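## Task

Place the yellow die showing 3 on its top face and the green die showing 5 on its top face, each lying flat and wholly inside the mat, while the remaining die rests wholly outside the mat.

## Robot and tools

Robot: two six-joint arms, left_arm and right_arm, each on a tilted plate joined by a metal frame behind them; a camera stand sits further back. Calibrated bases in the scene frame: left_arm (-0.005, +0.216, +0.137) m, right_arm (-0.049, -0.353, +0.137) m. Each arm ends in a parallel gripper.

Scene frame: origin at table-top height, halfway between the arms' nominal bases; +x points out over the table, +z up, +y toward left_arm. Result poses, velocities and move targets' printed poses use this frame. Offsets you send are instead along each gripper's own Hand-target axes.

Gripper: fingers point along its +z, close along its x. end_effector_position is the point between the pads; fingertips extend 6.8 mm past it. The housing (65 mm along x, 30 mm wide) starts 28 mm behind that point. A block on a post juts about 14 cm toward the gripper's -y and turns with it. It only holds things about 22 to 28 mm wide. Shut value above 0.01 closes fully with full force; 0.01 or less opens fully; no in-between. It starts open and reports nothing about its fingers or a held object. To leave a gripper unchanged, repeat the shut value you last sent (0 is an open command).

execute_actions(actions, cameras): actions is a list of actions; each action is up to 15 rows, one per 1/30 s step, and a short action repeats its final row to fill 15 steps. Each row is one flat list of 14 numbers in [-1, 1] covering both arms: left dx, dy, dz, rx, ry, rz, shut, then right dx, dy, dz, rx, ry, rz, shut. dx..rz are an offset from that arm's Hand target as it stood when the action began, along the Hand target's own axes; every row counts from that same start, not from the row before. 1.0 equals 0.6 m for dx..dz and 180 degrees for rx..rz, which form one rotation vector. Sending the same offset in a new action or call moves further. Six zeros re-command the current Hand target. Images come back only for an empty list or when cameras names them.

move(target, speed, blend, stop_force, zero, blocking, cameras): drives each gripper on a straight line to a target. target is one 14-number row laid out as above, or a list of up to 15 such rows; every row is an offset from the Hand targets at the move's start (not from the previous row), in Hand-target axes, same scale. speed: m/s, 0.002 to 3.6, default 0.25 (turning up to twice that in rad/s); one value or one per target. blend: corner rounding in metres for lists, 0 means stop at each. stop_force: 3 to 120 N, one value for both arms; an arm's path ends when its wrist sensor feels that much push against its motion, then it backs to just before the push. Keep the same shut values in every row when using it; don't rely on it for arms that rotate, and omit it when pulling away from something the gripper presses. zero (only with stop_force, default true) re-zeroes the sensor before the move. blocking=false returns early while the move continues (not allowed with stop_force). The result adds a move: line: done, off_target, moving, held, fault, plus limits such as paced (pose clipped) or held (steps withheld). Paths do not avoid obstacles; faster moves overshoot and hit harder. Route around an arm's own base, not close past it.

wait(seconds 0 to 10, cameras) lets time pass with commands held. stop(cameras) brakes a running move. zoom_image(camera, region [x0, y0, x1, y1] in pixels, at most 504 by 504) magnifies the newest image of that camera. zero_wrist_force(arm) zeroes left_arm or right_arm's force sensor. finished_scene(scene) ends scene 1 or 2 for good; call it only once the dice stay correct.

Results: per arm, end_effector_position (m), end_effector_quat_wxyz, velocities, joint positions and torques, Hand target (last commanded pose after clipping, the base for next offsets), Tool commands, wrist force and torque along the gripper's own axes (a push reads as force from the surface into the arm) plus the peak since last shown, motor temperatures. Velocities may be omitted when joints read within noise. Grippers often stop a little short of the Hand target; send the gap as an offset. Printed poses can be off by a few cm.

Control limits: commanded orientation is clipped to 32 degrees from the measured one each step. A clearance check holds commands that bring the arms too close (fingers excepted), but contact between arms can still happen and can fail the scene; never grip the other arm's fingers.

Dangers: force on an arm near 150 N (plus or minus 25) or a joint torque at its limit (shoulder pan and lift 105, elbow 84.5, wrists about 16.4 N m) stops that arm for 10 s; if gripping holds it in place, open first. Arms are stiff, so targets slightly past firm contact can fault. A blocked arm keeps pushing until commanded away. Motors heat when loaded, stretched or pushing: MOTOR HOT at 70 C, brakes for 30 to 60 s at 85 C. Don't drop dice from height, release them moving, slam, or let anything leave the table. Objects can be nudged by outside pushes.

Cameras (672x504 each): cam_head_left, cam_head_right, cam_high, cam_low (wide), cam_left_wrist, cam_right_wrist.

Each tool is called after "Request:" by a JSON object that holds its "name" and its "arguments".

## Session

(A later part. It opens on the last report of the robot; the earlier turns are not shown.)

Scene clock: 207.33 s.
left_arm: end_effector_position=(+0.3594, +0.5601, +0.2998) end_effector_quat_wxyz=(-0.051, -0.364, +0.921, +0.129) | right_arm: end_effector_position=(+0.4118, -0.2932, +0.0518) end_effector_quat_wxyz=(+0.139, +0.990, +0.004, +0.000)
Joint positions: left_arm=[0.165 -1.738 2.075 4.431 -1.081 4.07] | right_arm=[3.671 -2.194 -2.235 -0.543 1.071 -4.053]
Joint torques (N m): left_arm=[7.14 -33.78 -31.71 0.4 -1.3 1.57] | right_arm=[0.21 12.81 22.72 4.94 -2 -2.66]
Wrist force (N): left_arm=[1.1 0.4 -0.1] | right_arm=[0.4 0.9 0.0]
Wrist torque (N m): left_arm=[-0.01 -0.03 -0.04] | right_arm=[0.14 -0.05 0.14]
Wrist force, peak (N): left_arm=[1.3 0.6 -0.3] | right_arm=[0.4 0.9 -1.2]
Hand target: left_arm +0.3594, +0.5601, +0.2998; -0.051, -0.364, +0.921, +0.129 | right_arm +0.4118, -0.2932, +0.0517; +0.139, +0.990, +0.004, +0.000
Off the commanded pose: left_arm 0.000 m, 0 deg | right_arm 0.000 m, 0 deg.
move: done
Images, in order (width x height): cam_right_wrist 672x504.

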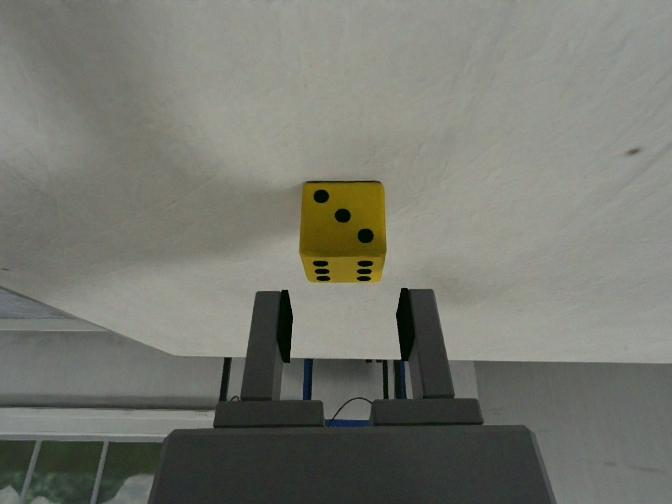

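Request:
{"name": "move", "arguments": {"target": [[0,0,0,0,0,0,0, 0,0.0017,0.03,0,0,0,0],[0,0,0,0,0,0,0, 0,0.0034,0.0593,0,0,0,1],[0,0,0,0,0,0,0, 0,0.0227,-0.0079,0,0,0,1],[0,0,0,0,0,0,0, 0.0158,-0.2273,-0.2528,0.16,0,0,1],[0,0,0,0,0,0,0, 0.0567,-0.753,-0.3515,0.4833,0,0,1]], "blend": [0.01,0,0.02,0.05,0], "speed": [0.06,0.05,0.1,0.3,0.3], "cameras": ["cam_high","cam_right_wrist","cam_head_left"]}}

Scene clock: 219.77 s.
left_arm: end_effector_position=(+0.3594, +0.5601, +0.2998) end_effector_quat_wxyz=(-0.051, -0.364, +0.921, +0.129) | right_arm: end_effector_position=(+0.4419, +0.1995, +0.1298) end_effector_quat_wxyz=(-0.581, +0.814, +0.003, -0.003)
Joint positions: left_arm=[0.165 -1.738 2.075 4.431 -1.081 4.07] | right_arm=[3.954 -2.837 -1.532 0.509 2.101 -3.656]
Joint torques (N m): left_arm=[4.66 -28.95 -32.63 0.3 -0.97 1.34] | right_arm=[25.94 28.22 23.84 4.87 2.97 2.3]
Wrist force (N): left_arm=[0.8 0.3 0.0] | right_arm=[1.2 -2.2 1.1]
Wrist torque (N m): left_arm=[-0.02 0.01 -0.05] | right_arm=[-0.50 -0.26 -0.17]
Wrist force, peak (N): left_arm=[1.4 0.4 -0.1] | right_arm=[-1.6 3.0 -5.9]
Hand target: left_arm +0.3594, +0.5601, +0.2998; -0.051, -0.364, +0.921, +0.129 | right_arm +0.4420, +0.1995, +0.1298; -0.581, +0.814, +0.003, -0.003
Off the commanded pose: left_arm 0.000 m, 0 deg | right_arm 0.000 m, 0 deg.
move: done; blend cut to 0.0088 m at target 1
Images, in order (width x height): cam_head_left 672x504, cam_high 672x504, cam_right_wrist 672x504.

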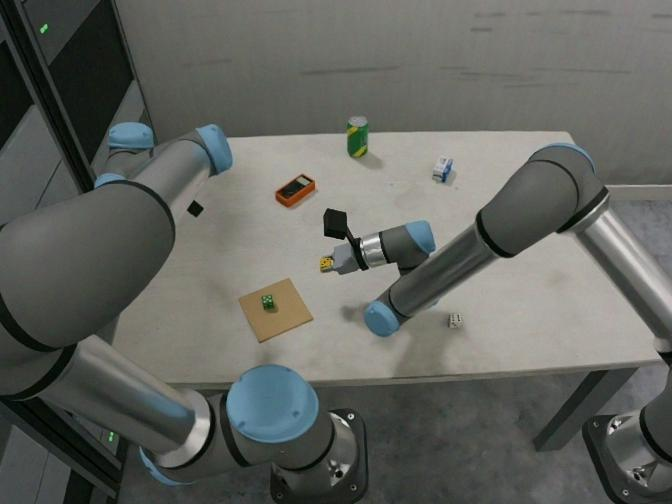

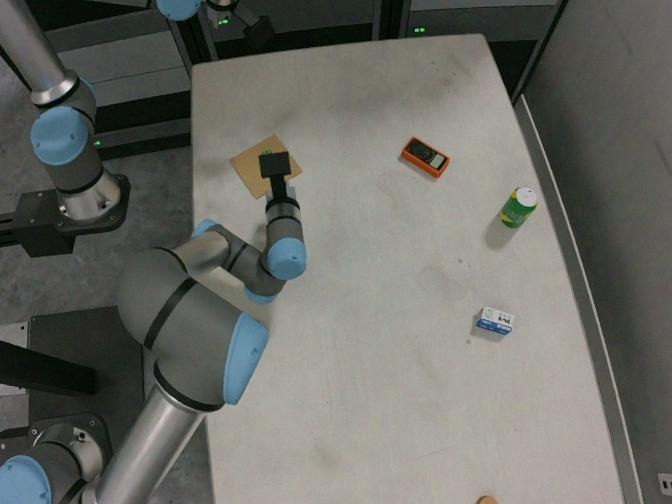

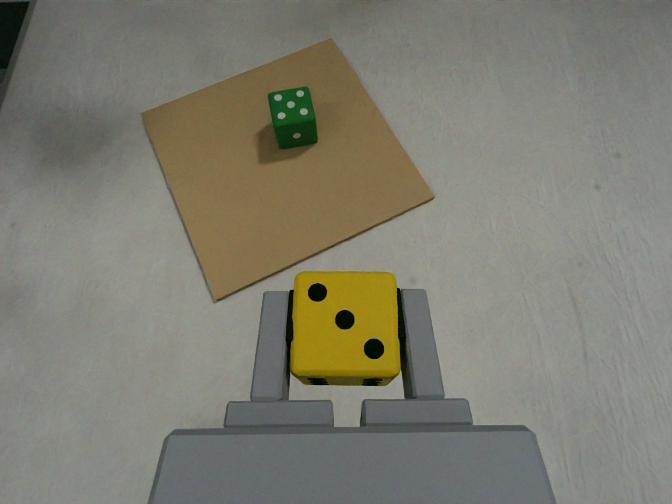

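Request:
{"name": "move", "arguments": {"target": [0,0,0,0,0,0,0, -0.0718,0.0707,0.1783,0,0,0,1], "speed": 0.2, "cameras": ["cam_head_left","cam_low","cam_right_wrist"]}}

Scene clock: 232.63 s.
left_arm: end_effector_position=(+0.3594, +0.5601, +0.2998) end_effector_quat_wxyz=(-0.051, -0.364, +0.921, +0.129) | right_arm: end_effector_position=(+0.4160, +0.2441, +0.0899) end_effector_quat_wxyz=(-0.580, +0.815, +0.004, -0.004)
Joint positions: left_arm=[0.165 -1.738 2.075 4.431 -1.081 4.07] | right_arm=[4.015 -2.96 -1.428 0.548 2.056 -3.613]
Joint torques (N m): left_arm=[7 -27.87 -32.16 0.17 -1.21 0.91] | right_arm=[13 53.84 11.41 2.49 0.8 -0.1]
Wrist force (N): left_arm=[0.7 0.7 -0.2] | right_arm=[1.3 -1.8 1.1]
Wrist torque (N m): left_arm=[0.02 0.01 -0.04] | right_arm=[-0.44 -0.25 -0.14]
Wrist force, peak (N): left_arm=[1.5 0.4 0.0] | right_arm=[-0.2 -4.0 2.9]
Hand target: left_arm +0.3594, +0.5601, +0.2998; -0.051, -0.364, +0.921, +0.129 | right_arm +0.4160, +0.2441, +0.0899; -0.580, +0.815, +0.004, -0.004 (not the last commanded pose)
Tool commands: left_gripper/shut=+0.0 right_gripper/shut=+1.0
Off the commanded pose: left_arm 0.000 m, 0 deg | right_arm 0.058 m, 0 deg.
FORCE FAULT: contact force on the right arm reached its limit, and that arm stopped. The contact can be on any part of that arm, not only on its tool. That arm's remaining commands of this call were not run. That arm is still stopped at the end of this call. That arm stays stopped for about 10 more seconds. Until then a move that you send moves the other arm only, and its call returns only when the move has ended. Once the stop has ended, the next robot result says so. If the stop ends while you think or write, that arm runs what you send next, counted from a new Hand target: where the arm stands when the stop ends. While its stop runs, that arm, its gripper or tool too, takes no new command. Until it ends, the stop uses up actions while you think or wait. An arm that is not stopped still takes commands.
move: fault (right_arm)
Images, in order (width x height): cam_head_left 672x504, cam_low 672x504, cam_right_wrist 672x504.

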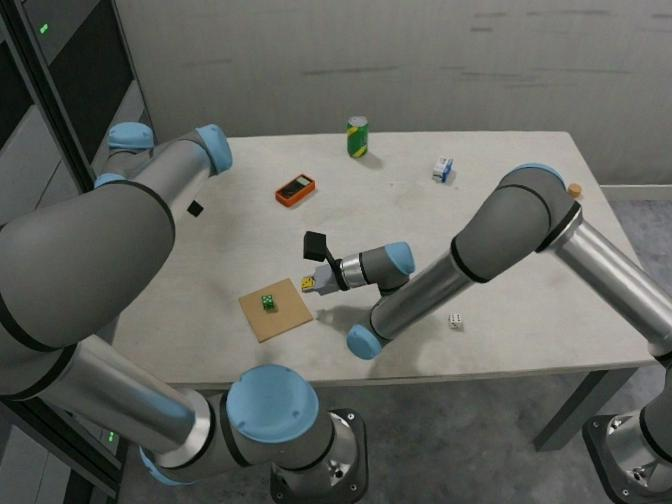

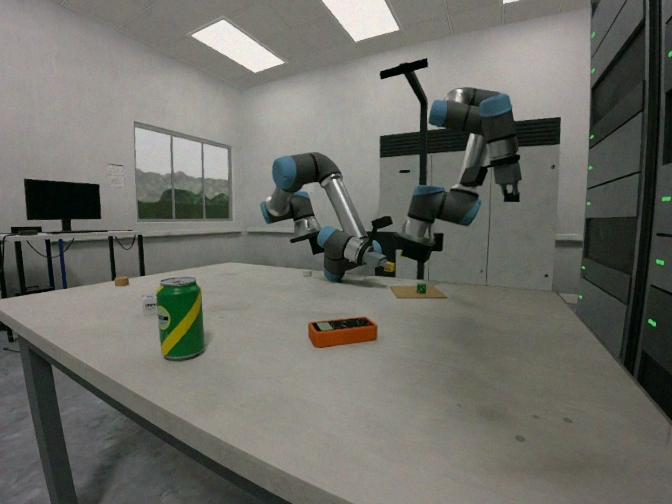

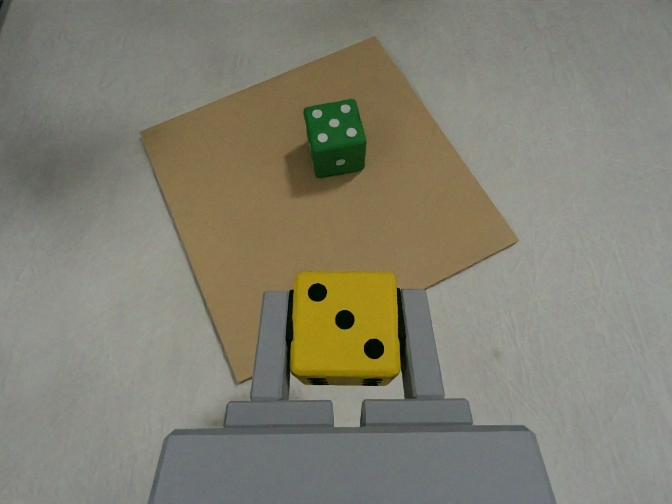

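Request:
{"name": "move", "arguments": {"target": [0,0,0,0,0,0,0, 0,-0.0945,-0.0328,0,0,0,1], "speed": 0.1}}

Scene clock: 247.50 s.
left_arm: end_effector_position=(+0.3594, +0.5601, +0.2998) end_effector_quat_wxyz=(-0.051, -0.364, +0.921, +0.129) | right_arm: end_effector_position=(+0.4161, +0.2441, +0.1498) end_effector_quat_wxyz=(-0.580, +0.815, +0.004, -0.004)
Joint positions: left_arm=[0.165 -1.738 2.075 4.431 -1.081 4.07] | right_arm=[4.037 -2.84 -1.495 0.501 2.039 -3.597]
Joint torques (N m): left_arm=[5.13 -20.41 -32.06 0.15 -0.97 0.32] | right_arm=[25.23 83.66 -6.18 0.58 -1.44 2.26]
Wrist force (N): left_arm=[0.9 0.5 -0.2] | right_arm=[1.5 -1.9 1.2]
Wrist torque (N m): left_arm=[0.02 -0.01 -0.04] | right_arm=[-0.46 -0.28 -0.16]
Wrist force, peak (N): left_arm=[1.3 0.8 -0.1] | right_arm=[1.8 -2.4 1.0]
Hand target: left_arm +0.3594, +0.5601, +0.2998; -0.051, -0.364, +0.921, +0.129 | right_arm +0.4161, +0.2441, +0.1500; -0.580, +0.815, +0.004, -0.004
Off the commanded pose: left_arm 0.000 m, 0 deg | right_arm 0.000 m, 0 deg.
FORCE FAULT, CONTINUED: the right arm's stop, for the force fault that an earlier result reported, is over. The rest of the stop counts as 19 of the actions that you can send in this scene. The stop ended before this call began, so that arm ran this call's commands, counted from a new Hand target: where the arm stood when the stop ended. During its stop the right arm's controller moved it back a little.
move: done

Request:
{"name": "move", "arguments": {"target": [0,0,0,0,0,0,0, -0.0258,0.0238,0.0843,-0.0006,-0.2889,-0.1003,1], "speed": 0.2, "cameras": ["cam_head_left","cam_low","cam_high","cam_right_wrist"]}}

Scene clock: 251.70 s.
left_arm: end_effector_position=(+0.3594, +0.5601, +0.2998) end_effector_quat_wxyz=(-0.051, -0.364, +0.921, +0.129) | right_arm: end_effector_position=(+0.4001, +0.2870, +0.1199) end_effector_quat_wxyz=(-0.513, +0.721, +0.380, -0.271)
Joint positions: left_arm=[0.165 -1.738 2.075 4.431 -1.081 4.07] | right_arm=[3.978 -2.935 -0.978 -1.061 2.569 -4.812]
Joint torques (N m): left_arm=[5.21 -20.14 -32.81 0.32 -1.18 0.29] | right_arm=[27.88 32.38 32.86 0.6 -0.96 -2.45]
Wrist force (N): left_arm=[1.1 0.6 -0.3] | right_arm=[1.1 -2.5 0.8]
Wrist torque (N m): left_arm=[0.01 -0.03 -0.04] | right_arm=[-0.53 -0.23 -0.03]
Wrist force, peak (N): left_arm=[1.3 0.6 0.0] | right_arm=[1.5 -2.3 1.0]
Hand target: left_arm +0.3594, +0.5601, +0.2998; -0.051, -0.364, +0.921, +0.129 | right_arm +0.4001, +0.2870, +0.1199; -0.513, +0.721, +0.380, -0.271
Off the commanded pose: left_arm 0.000 m, 0 deg | right_arm 0.000 m, 0 deg.
move: done
Images, in order (width x height): cam_head_left 672x504, cam_high 672x504, cam_low 672x504, cam_right_wrist 672x504.

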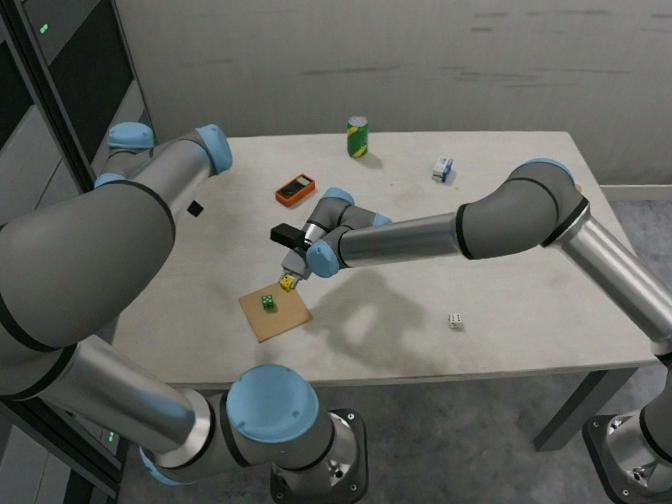

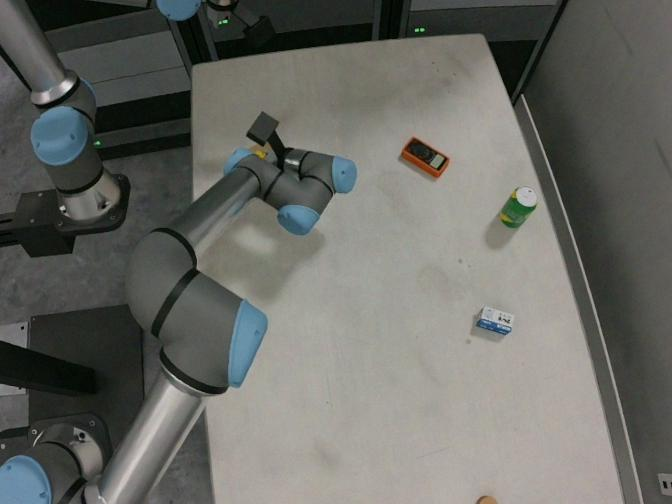

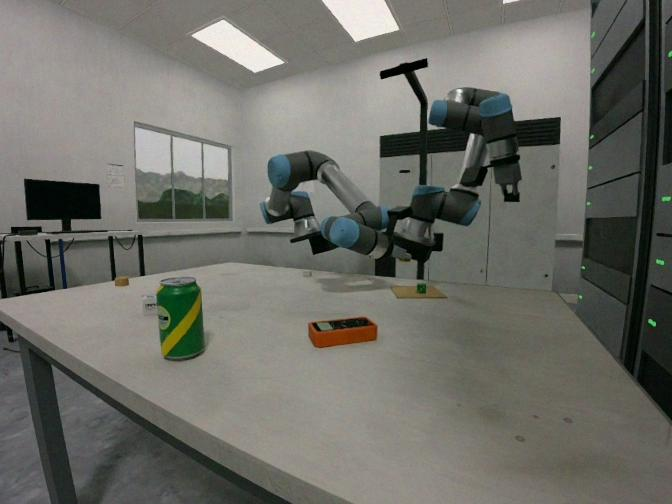

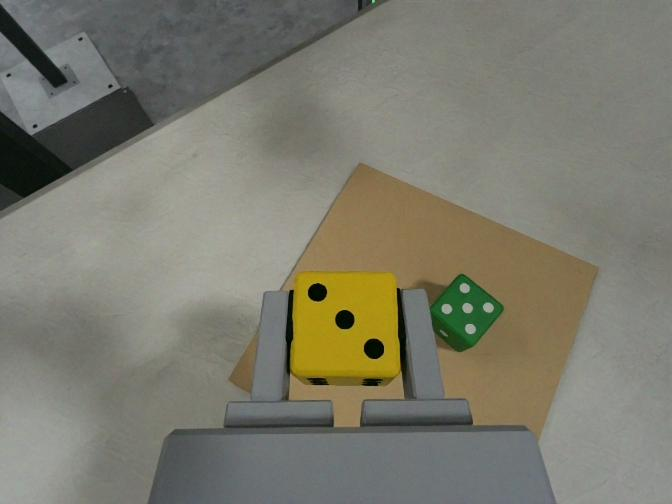

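Request:
{"name": "move", "arguments": {"target": [0,0,0,0,0,0,0, 0,0.1103,0.0383,0,0,0,1], "speed": 0.1, "cameras": ["cam_right_wrist","cam_low"]}}

Scene clock: 258.87 s.
left_arm: end_effector_position=(+0.3594, +0.5601, +0.2998) end_effector_quat_wxyz=(-0.051, -0.364, +0.921, +0.129) | right_arm: end_effector_position=(+0.4000, +0.2869, +0.0500) end_effector_quat_wxyz=(-0.513, +0.721, +0.380, -0.271)
Joint positions: left_arm=[0.165 -1.738 2.075 4.431 -1.081 4.07] | right_arm=[3.957 -3.053 -0.911 -1.039 2.563 -4.849]
Joint torques (N m): left_arm=[5.41 -18.47 -33.84 0.25 -1.33 0.13] | right_arm=[3.95 36.56 34.35 0.32 -0.81 -2.57]
Wrist force (N): left_arm=[1.3 0.4 -0.1] | right_arm=[1.2 -2.5 1.4]
Wrist torque (N m): left_arm=[0.00 -0.04 -0.05] | right_arm=[-0.53 -0.25 -0.03]
Wrist force, peak (N): left_arm=[1.4 0.3 -0.1] | right_arm=[1.1 -2.8 1.6]
Hand target: left_arm +0.3594, +0.5601, +0.2998; -0.051, -0.364, +0.921, +0.129 | right_arm +0.4000, +0.2870, +0.0499; -0.513, +0.721, +0.380, -0.271
Off the commanded pose: left_arm 0.000 m, 0 deg | right_arm 0.000 m, 0 deg.
move: done
Images, in order (width x height): cam_low 672x504, cam_right_wrist 672x504.

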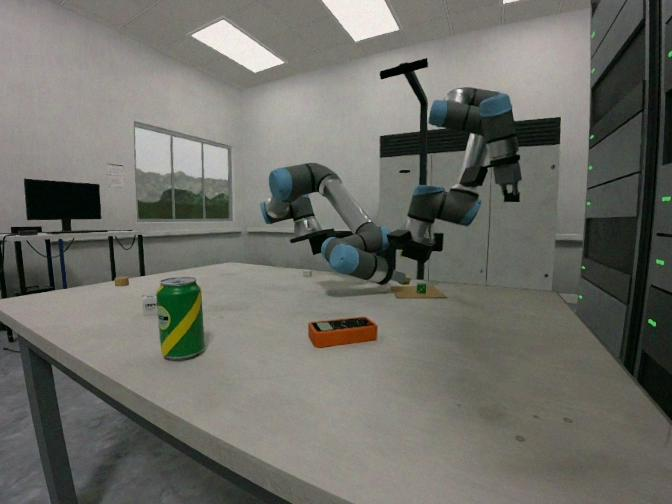

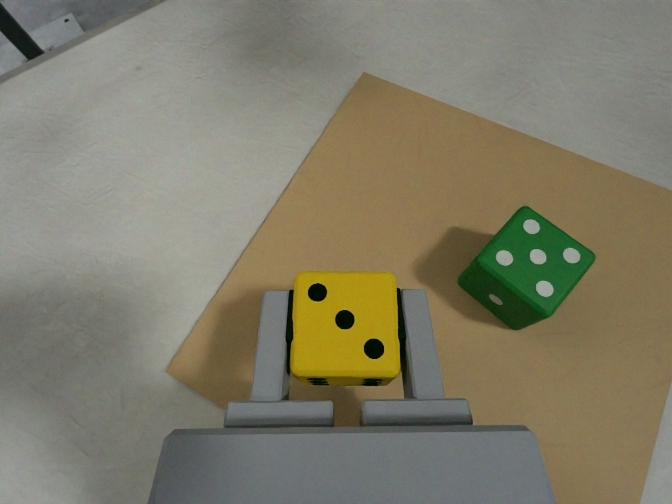

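Request:
{"name": "move", "arguments": {"target": [0,0,0,0,0,0,0, 0,0.0630,0.0219,0,0,0,1], "speed": 0.015, "stop_force": 5, "cameras": ["cam_right_wrist","cam_low"]}}

Scene clock: 262.03 s.
left_arm: end_effector_position=(+0.3594, +0.5601, +0.2998) end_effector_quat_wxyz=(-0.051, -0.364, +0.921, +0.129) | right_arm: end_effector_position=(+0.4000, +0.2869, +0.0344) end_effector_quat_wxyz=(-0.513, +0.721, +0.380, -0.271)
Joint positions: left_arm=[0.165 -1.738 2.075 4.431 -1.081 4.07] | right_arm=[3.952 -3.082 -0.891 -1.038 2.562 -4.858]
Joint torques (N m): left_arm=[6.32 -17.84 -32.31 -0.01 -0.95 0.17] | right_arm=[22.86 92.53 -0.42 0.65 -0.95 2.02]
Wrist force (N): left_arm=[0.9 0.7 0.0] | right_arm=[1.8 -4.3 1.7]
Wrist torque (N m): left_arm=[0.02 -0.01 -0.05] | right_arm=[-0.51 -0.27 -0.05]
Wrist force, peak (N): left_arm=[1.3 0.5 -0.1] | right_arm=[-2.5 -10.2 -2.5]
Hand target: left_arm +0.3594, +0.5601, +0.2998; -0.051, -0.364, +0.921, +0.129 | right_arm +0.4000, +0.2869, +0.0344; -0.513, +0.721, +0.380, -0.271 (not the last commanded pose)
Off the commanded pose: left_arm 0.000 m, 0 deg | right_arm 0.025 m, 0 deg.
move: contact (right_arm)
Images, in order (width x height): cam_low 672x504, cam_right_wrist 672x504.

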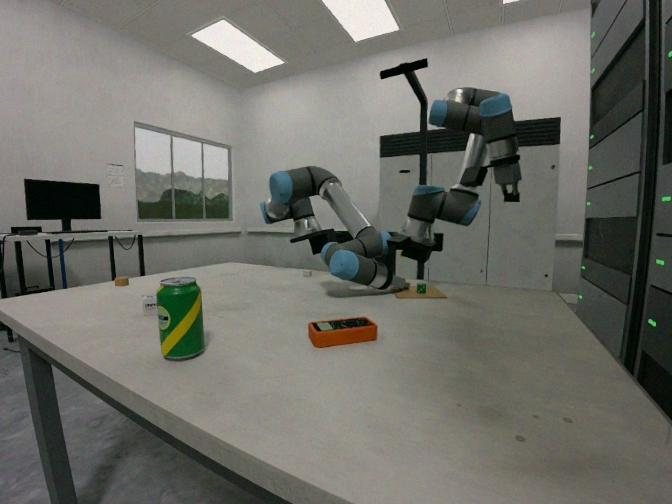

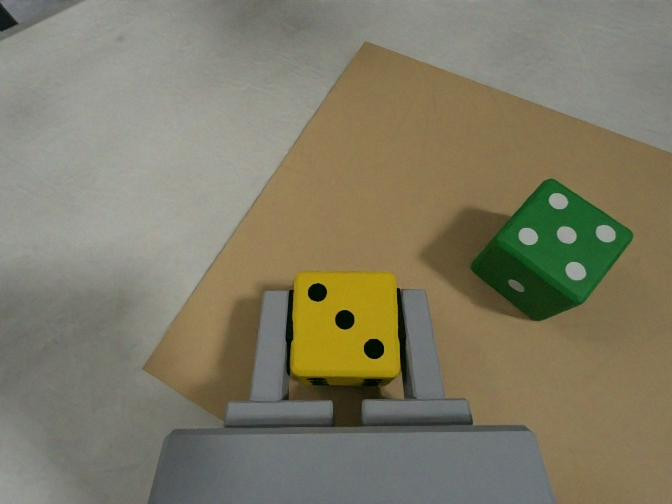

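Request:
{"name": "zoom_image", "arguments": {"camera": "cam_low", "region": [370, 260, 460, 310]}}

Request:
{"name": "zoom_image", "arguments": {"camera": "cam_right_wrist", "region": [230, 240, 460, 440]}}

Scaled by 5.600 from the camera's 672x504 image, which has a finer 960x720 frame.

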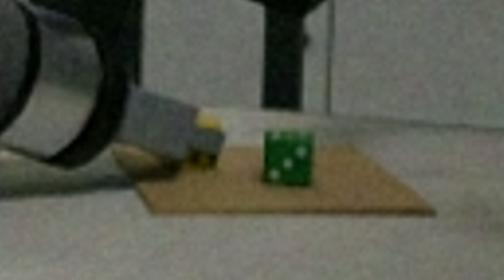

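Scaled by 2.191 from the camera's 672x504 image, which has a finer 960x720 frame.

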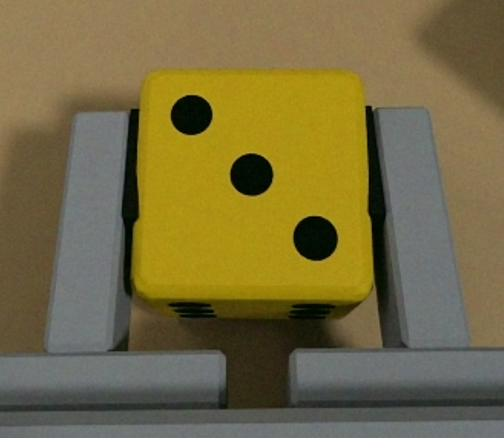

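Request:
{"name": "move", "arguments": {"target": [0,0,0,0,0,0,0, 0,0.0315,0.0109,0,0,0,1], "speed": 0.012, "stop_force": 6}}

Scene clock: 268.03 s.
left_arm: end_effector_position=(+0.3594, +0.5601, +0.2998) end_effector_quat_wxyz=(-0.051, -0.364, +0.921, +0.129) | right_arm: end_effector_position=(+0.4000, +0.2870, +0.0341) end_effector_quat_wxyz=(-0.513, +0.721, +0.380, -0.271)
Joint positions: left_arm=[0.165 -1.738 2.075 4.431 -1.081 4.07] | right_arm=[3.952 -3.083 -0.891 -1.038 2.562 -4.858]
Joint torques (N m): left_arm=[5.52 -13.62 -32.24 0.35 -1.04 -0.2] | right_arm=[24.45 89.91 -1.45 2.63 -1.09 2.07]
Wrist force (N): left_arm=[0.8 0.3 -0.1] | right_arm=[2.1 -7.5 0.5]
Wrist torque (N m): left_arm=[-0.01 0.00 -0.05] | right_arm=[-0.50 -0.25 -0.08]
Wrist force, peak (N): left_arm=[1.2 0.7 -0.1] | right_arm=[-3.2 -10.4 -5.2]
Hand target: left_arm +0.3594, +0.5601, +0.2998; -0.051, -0.364, +0.921, +0.129 | right_arm +0.4000, +0.2870, +0.0341; -0.513, +0.721, +0.380, -0.271 (not the last commanded pose)
Off the commanded pose: left_arm 0.000 m, 0 deg | right_arm 0.020 m, 0 deg.
move: contact (right_arm)

Request:
{"name": "move", "arguments": {"target": [[0,0,0,0,0,0,0, 0,0,0,0,0,0,0],[0,0,0,0,0,0,0, 0,0,-0.1,0,0,0,0],[0,0,0,0,0,0,0, 0,-0.1419,-0.1493,0,0,0,0]], "blend": [0,0.02,0], "speed": [0.1,0.1,0.2], "cameras": ["cam_head_left","cam_high","cam_low","cam_right_wrist"]}}

Scene clock: 271.00 s.
left_arm: end_effector_position=(+0.3594, +0.5601, +0.2998) end_effector_quat_wxyz=(-0.051, -0.364, +0.921, +0.129) | right_arm: end_effector_position=(+0.4469, +0.2551, +0.1437) end_effector_quat_wxyz=(-0.513, +0.721, +0.380, -0.271)
Joint positions: left_arm=[0.165 -1.738 2.075 4.431 -1.081 4.07] | right_arm=[3.917 -2.898 -0.919 -1.246 2.55 -4.919]
Joint torques (N m): left_arm=[5.21 -11.72 -31.7 0.25 -1.11 -0.08] | right_arm=[29.47 94.03 -0.08 0.2 3.93 2.34]
Wrist force (N): left_arm=[1.1 0.7 -0.1] | right_arm=[1.4 -2.3 1.2]
Wrist torque (N m): left_arm=[0.03 -0.03 -0.04] | right_arm=[-0.53 -0.23 -0.20]
Wrist force, peak (N): left_arm=[1.4 0.2 -0.1] | right_arm=[2.0 -7.9 0.6]
Hand target: left_arm +0.3594, +0.5601, +0.2998; -0.051, -0.364, +0.921, +0.129 | right_arm +0.4469, +0.2551, +0.1439; -0.513, +0.721, +0.380, -0.271
Off the commanded pose: left_arm 0.000 m, 0 deg | right_arm 0.000 m, 0 deg.
move: done
Images, in order (width x height): cam_head_left 672x504, cam_high 672x504, cam_low 672x504, cam_right_wrist 672x504.

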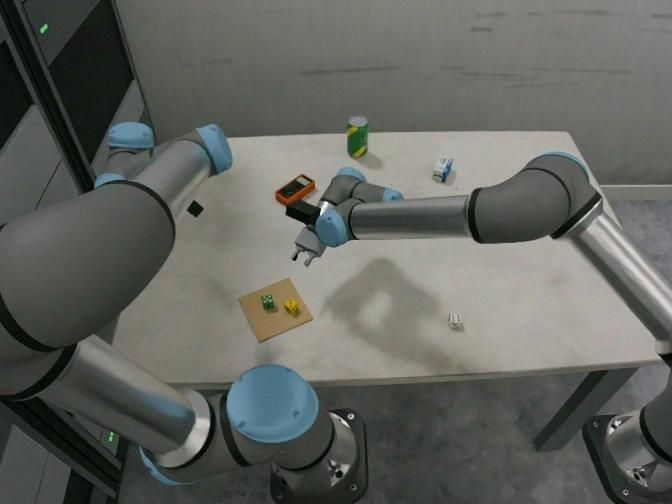

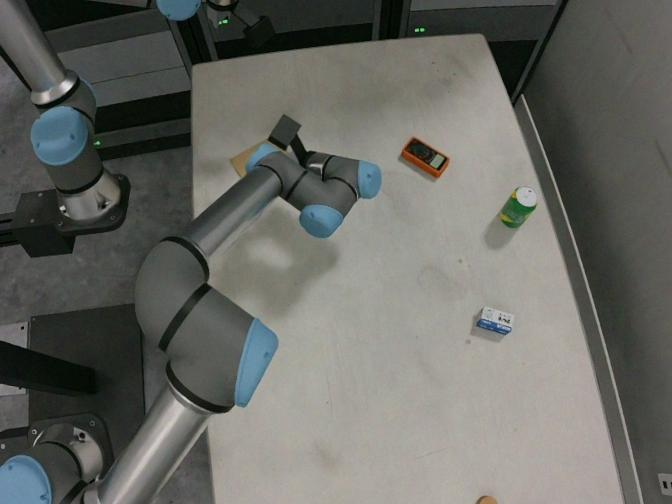

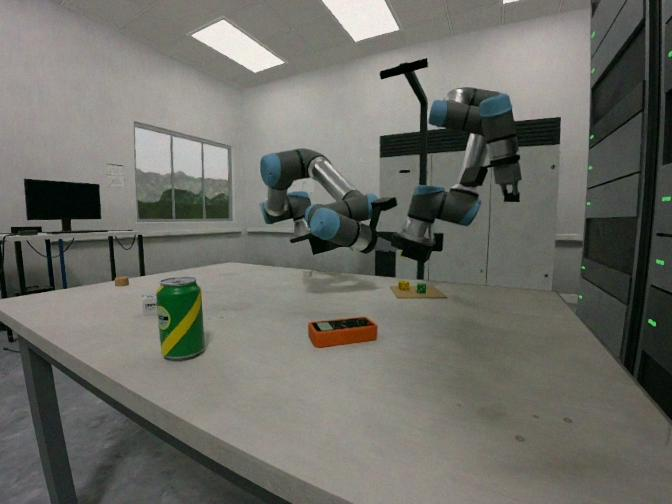

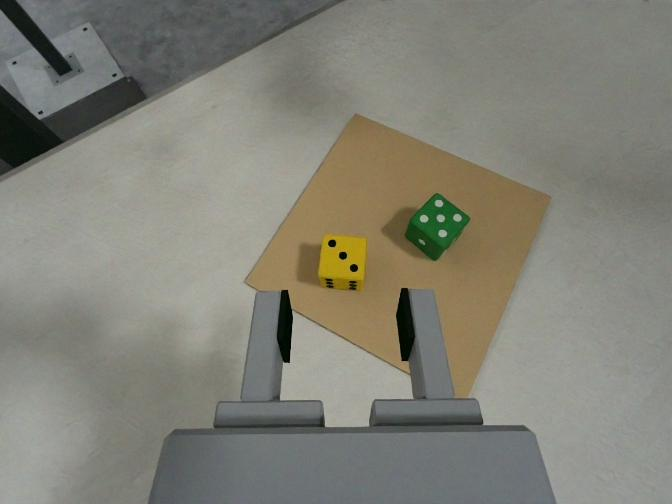

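Request:
{"name": "zoom_image", "arguments": {"camera": "cam_head_left", "region": [230, 270, 320, 345]}}

Request:
{"name": "zoom_image", "arguments": {"camera": "cam_low", "region": [380, 270, 460, 310]}}

Request:
{"name": "zoom_image", "arguments": {"camera": "cam_right_wrist", "region": [240, 110, 560, 400]}}

Scaled by 5.600 from the camera's 672x504 image, which has a finer 960x720 frame.

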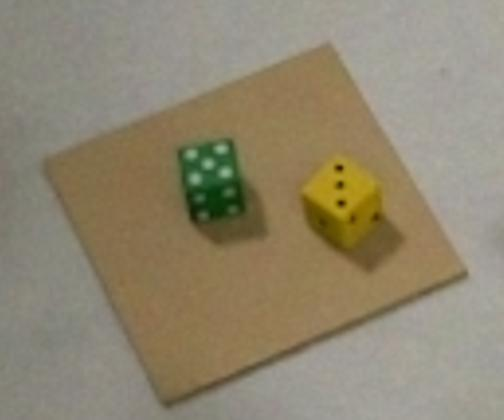

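Scaled by 6.300 from the camera's 672x504 image, which has a finer 960x720 frame.

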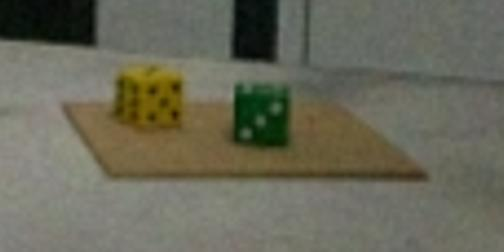

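Scaled by 1.575 from the camera's 672x504 image, which has a finer 960x720 frame.

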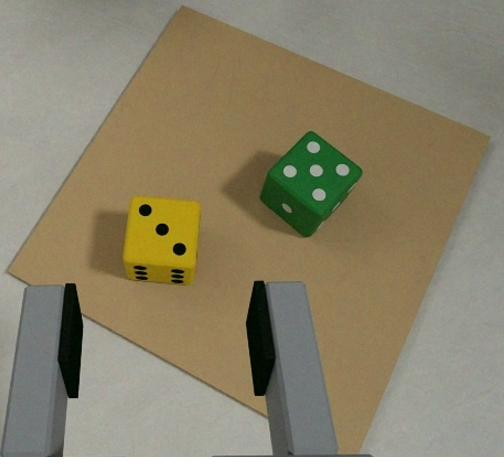

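Request:
{"name": "finished_scene", "arguments": {"scene": 1}}

The scene is finished: the task was done.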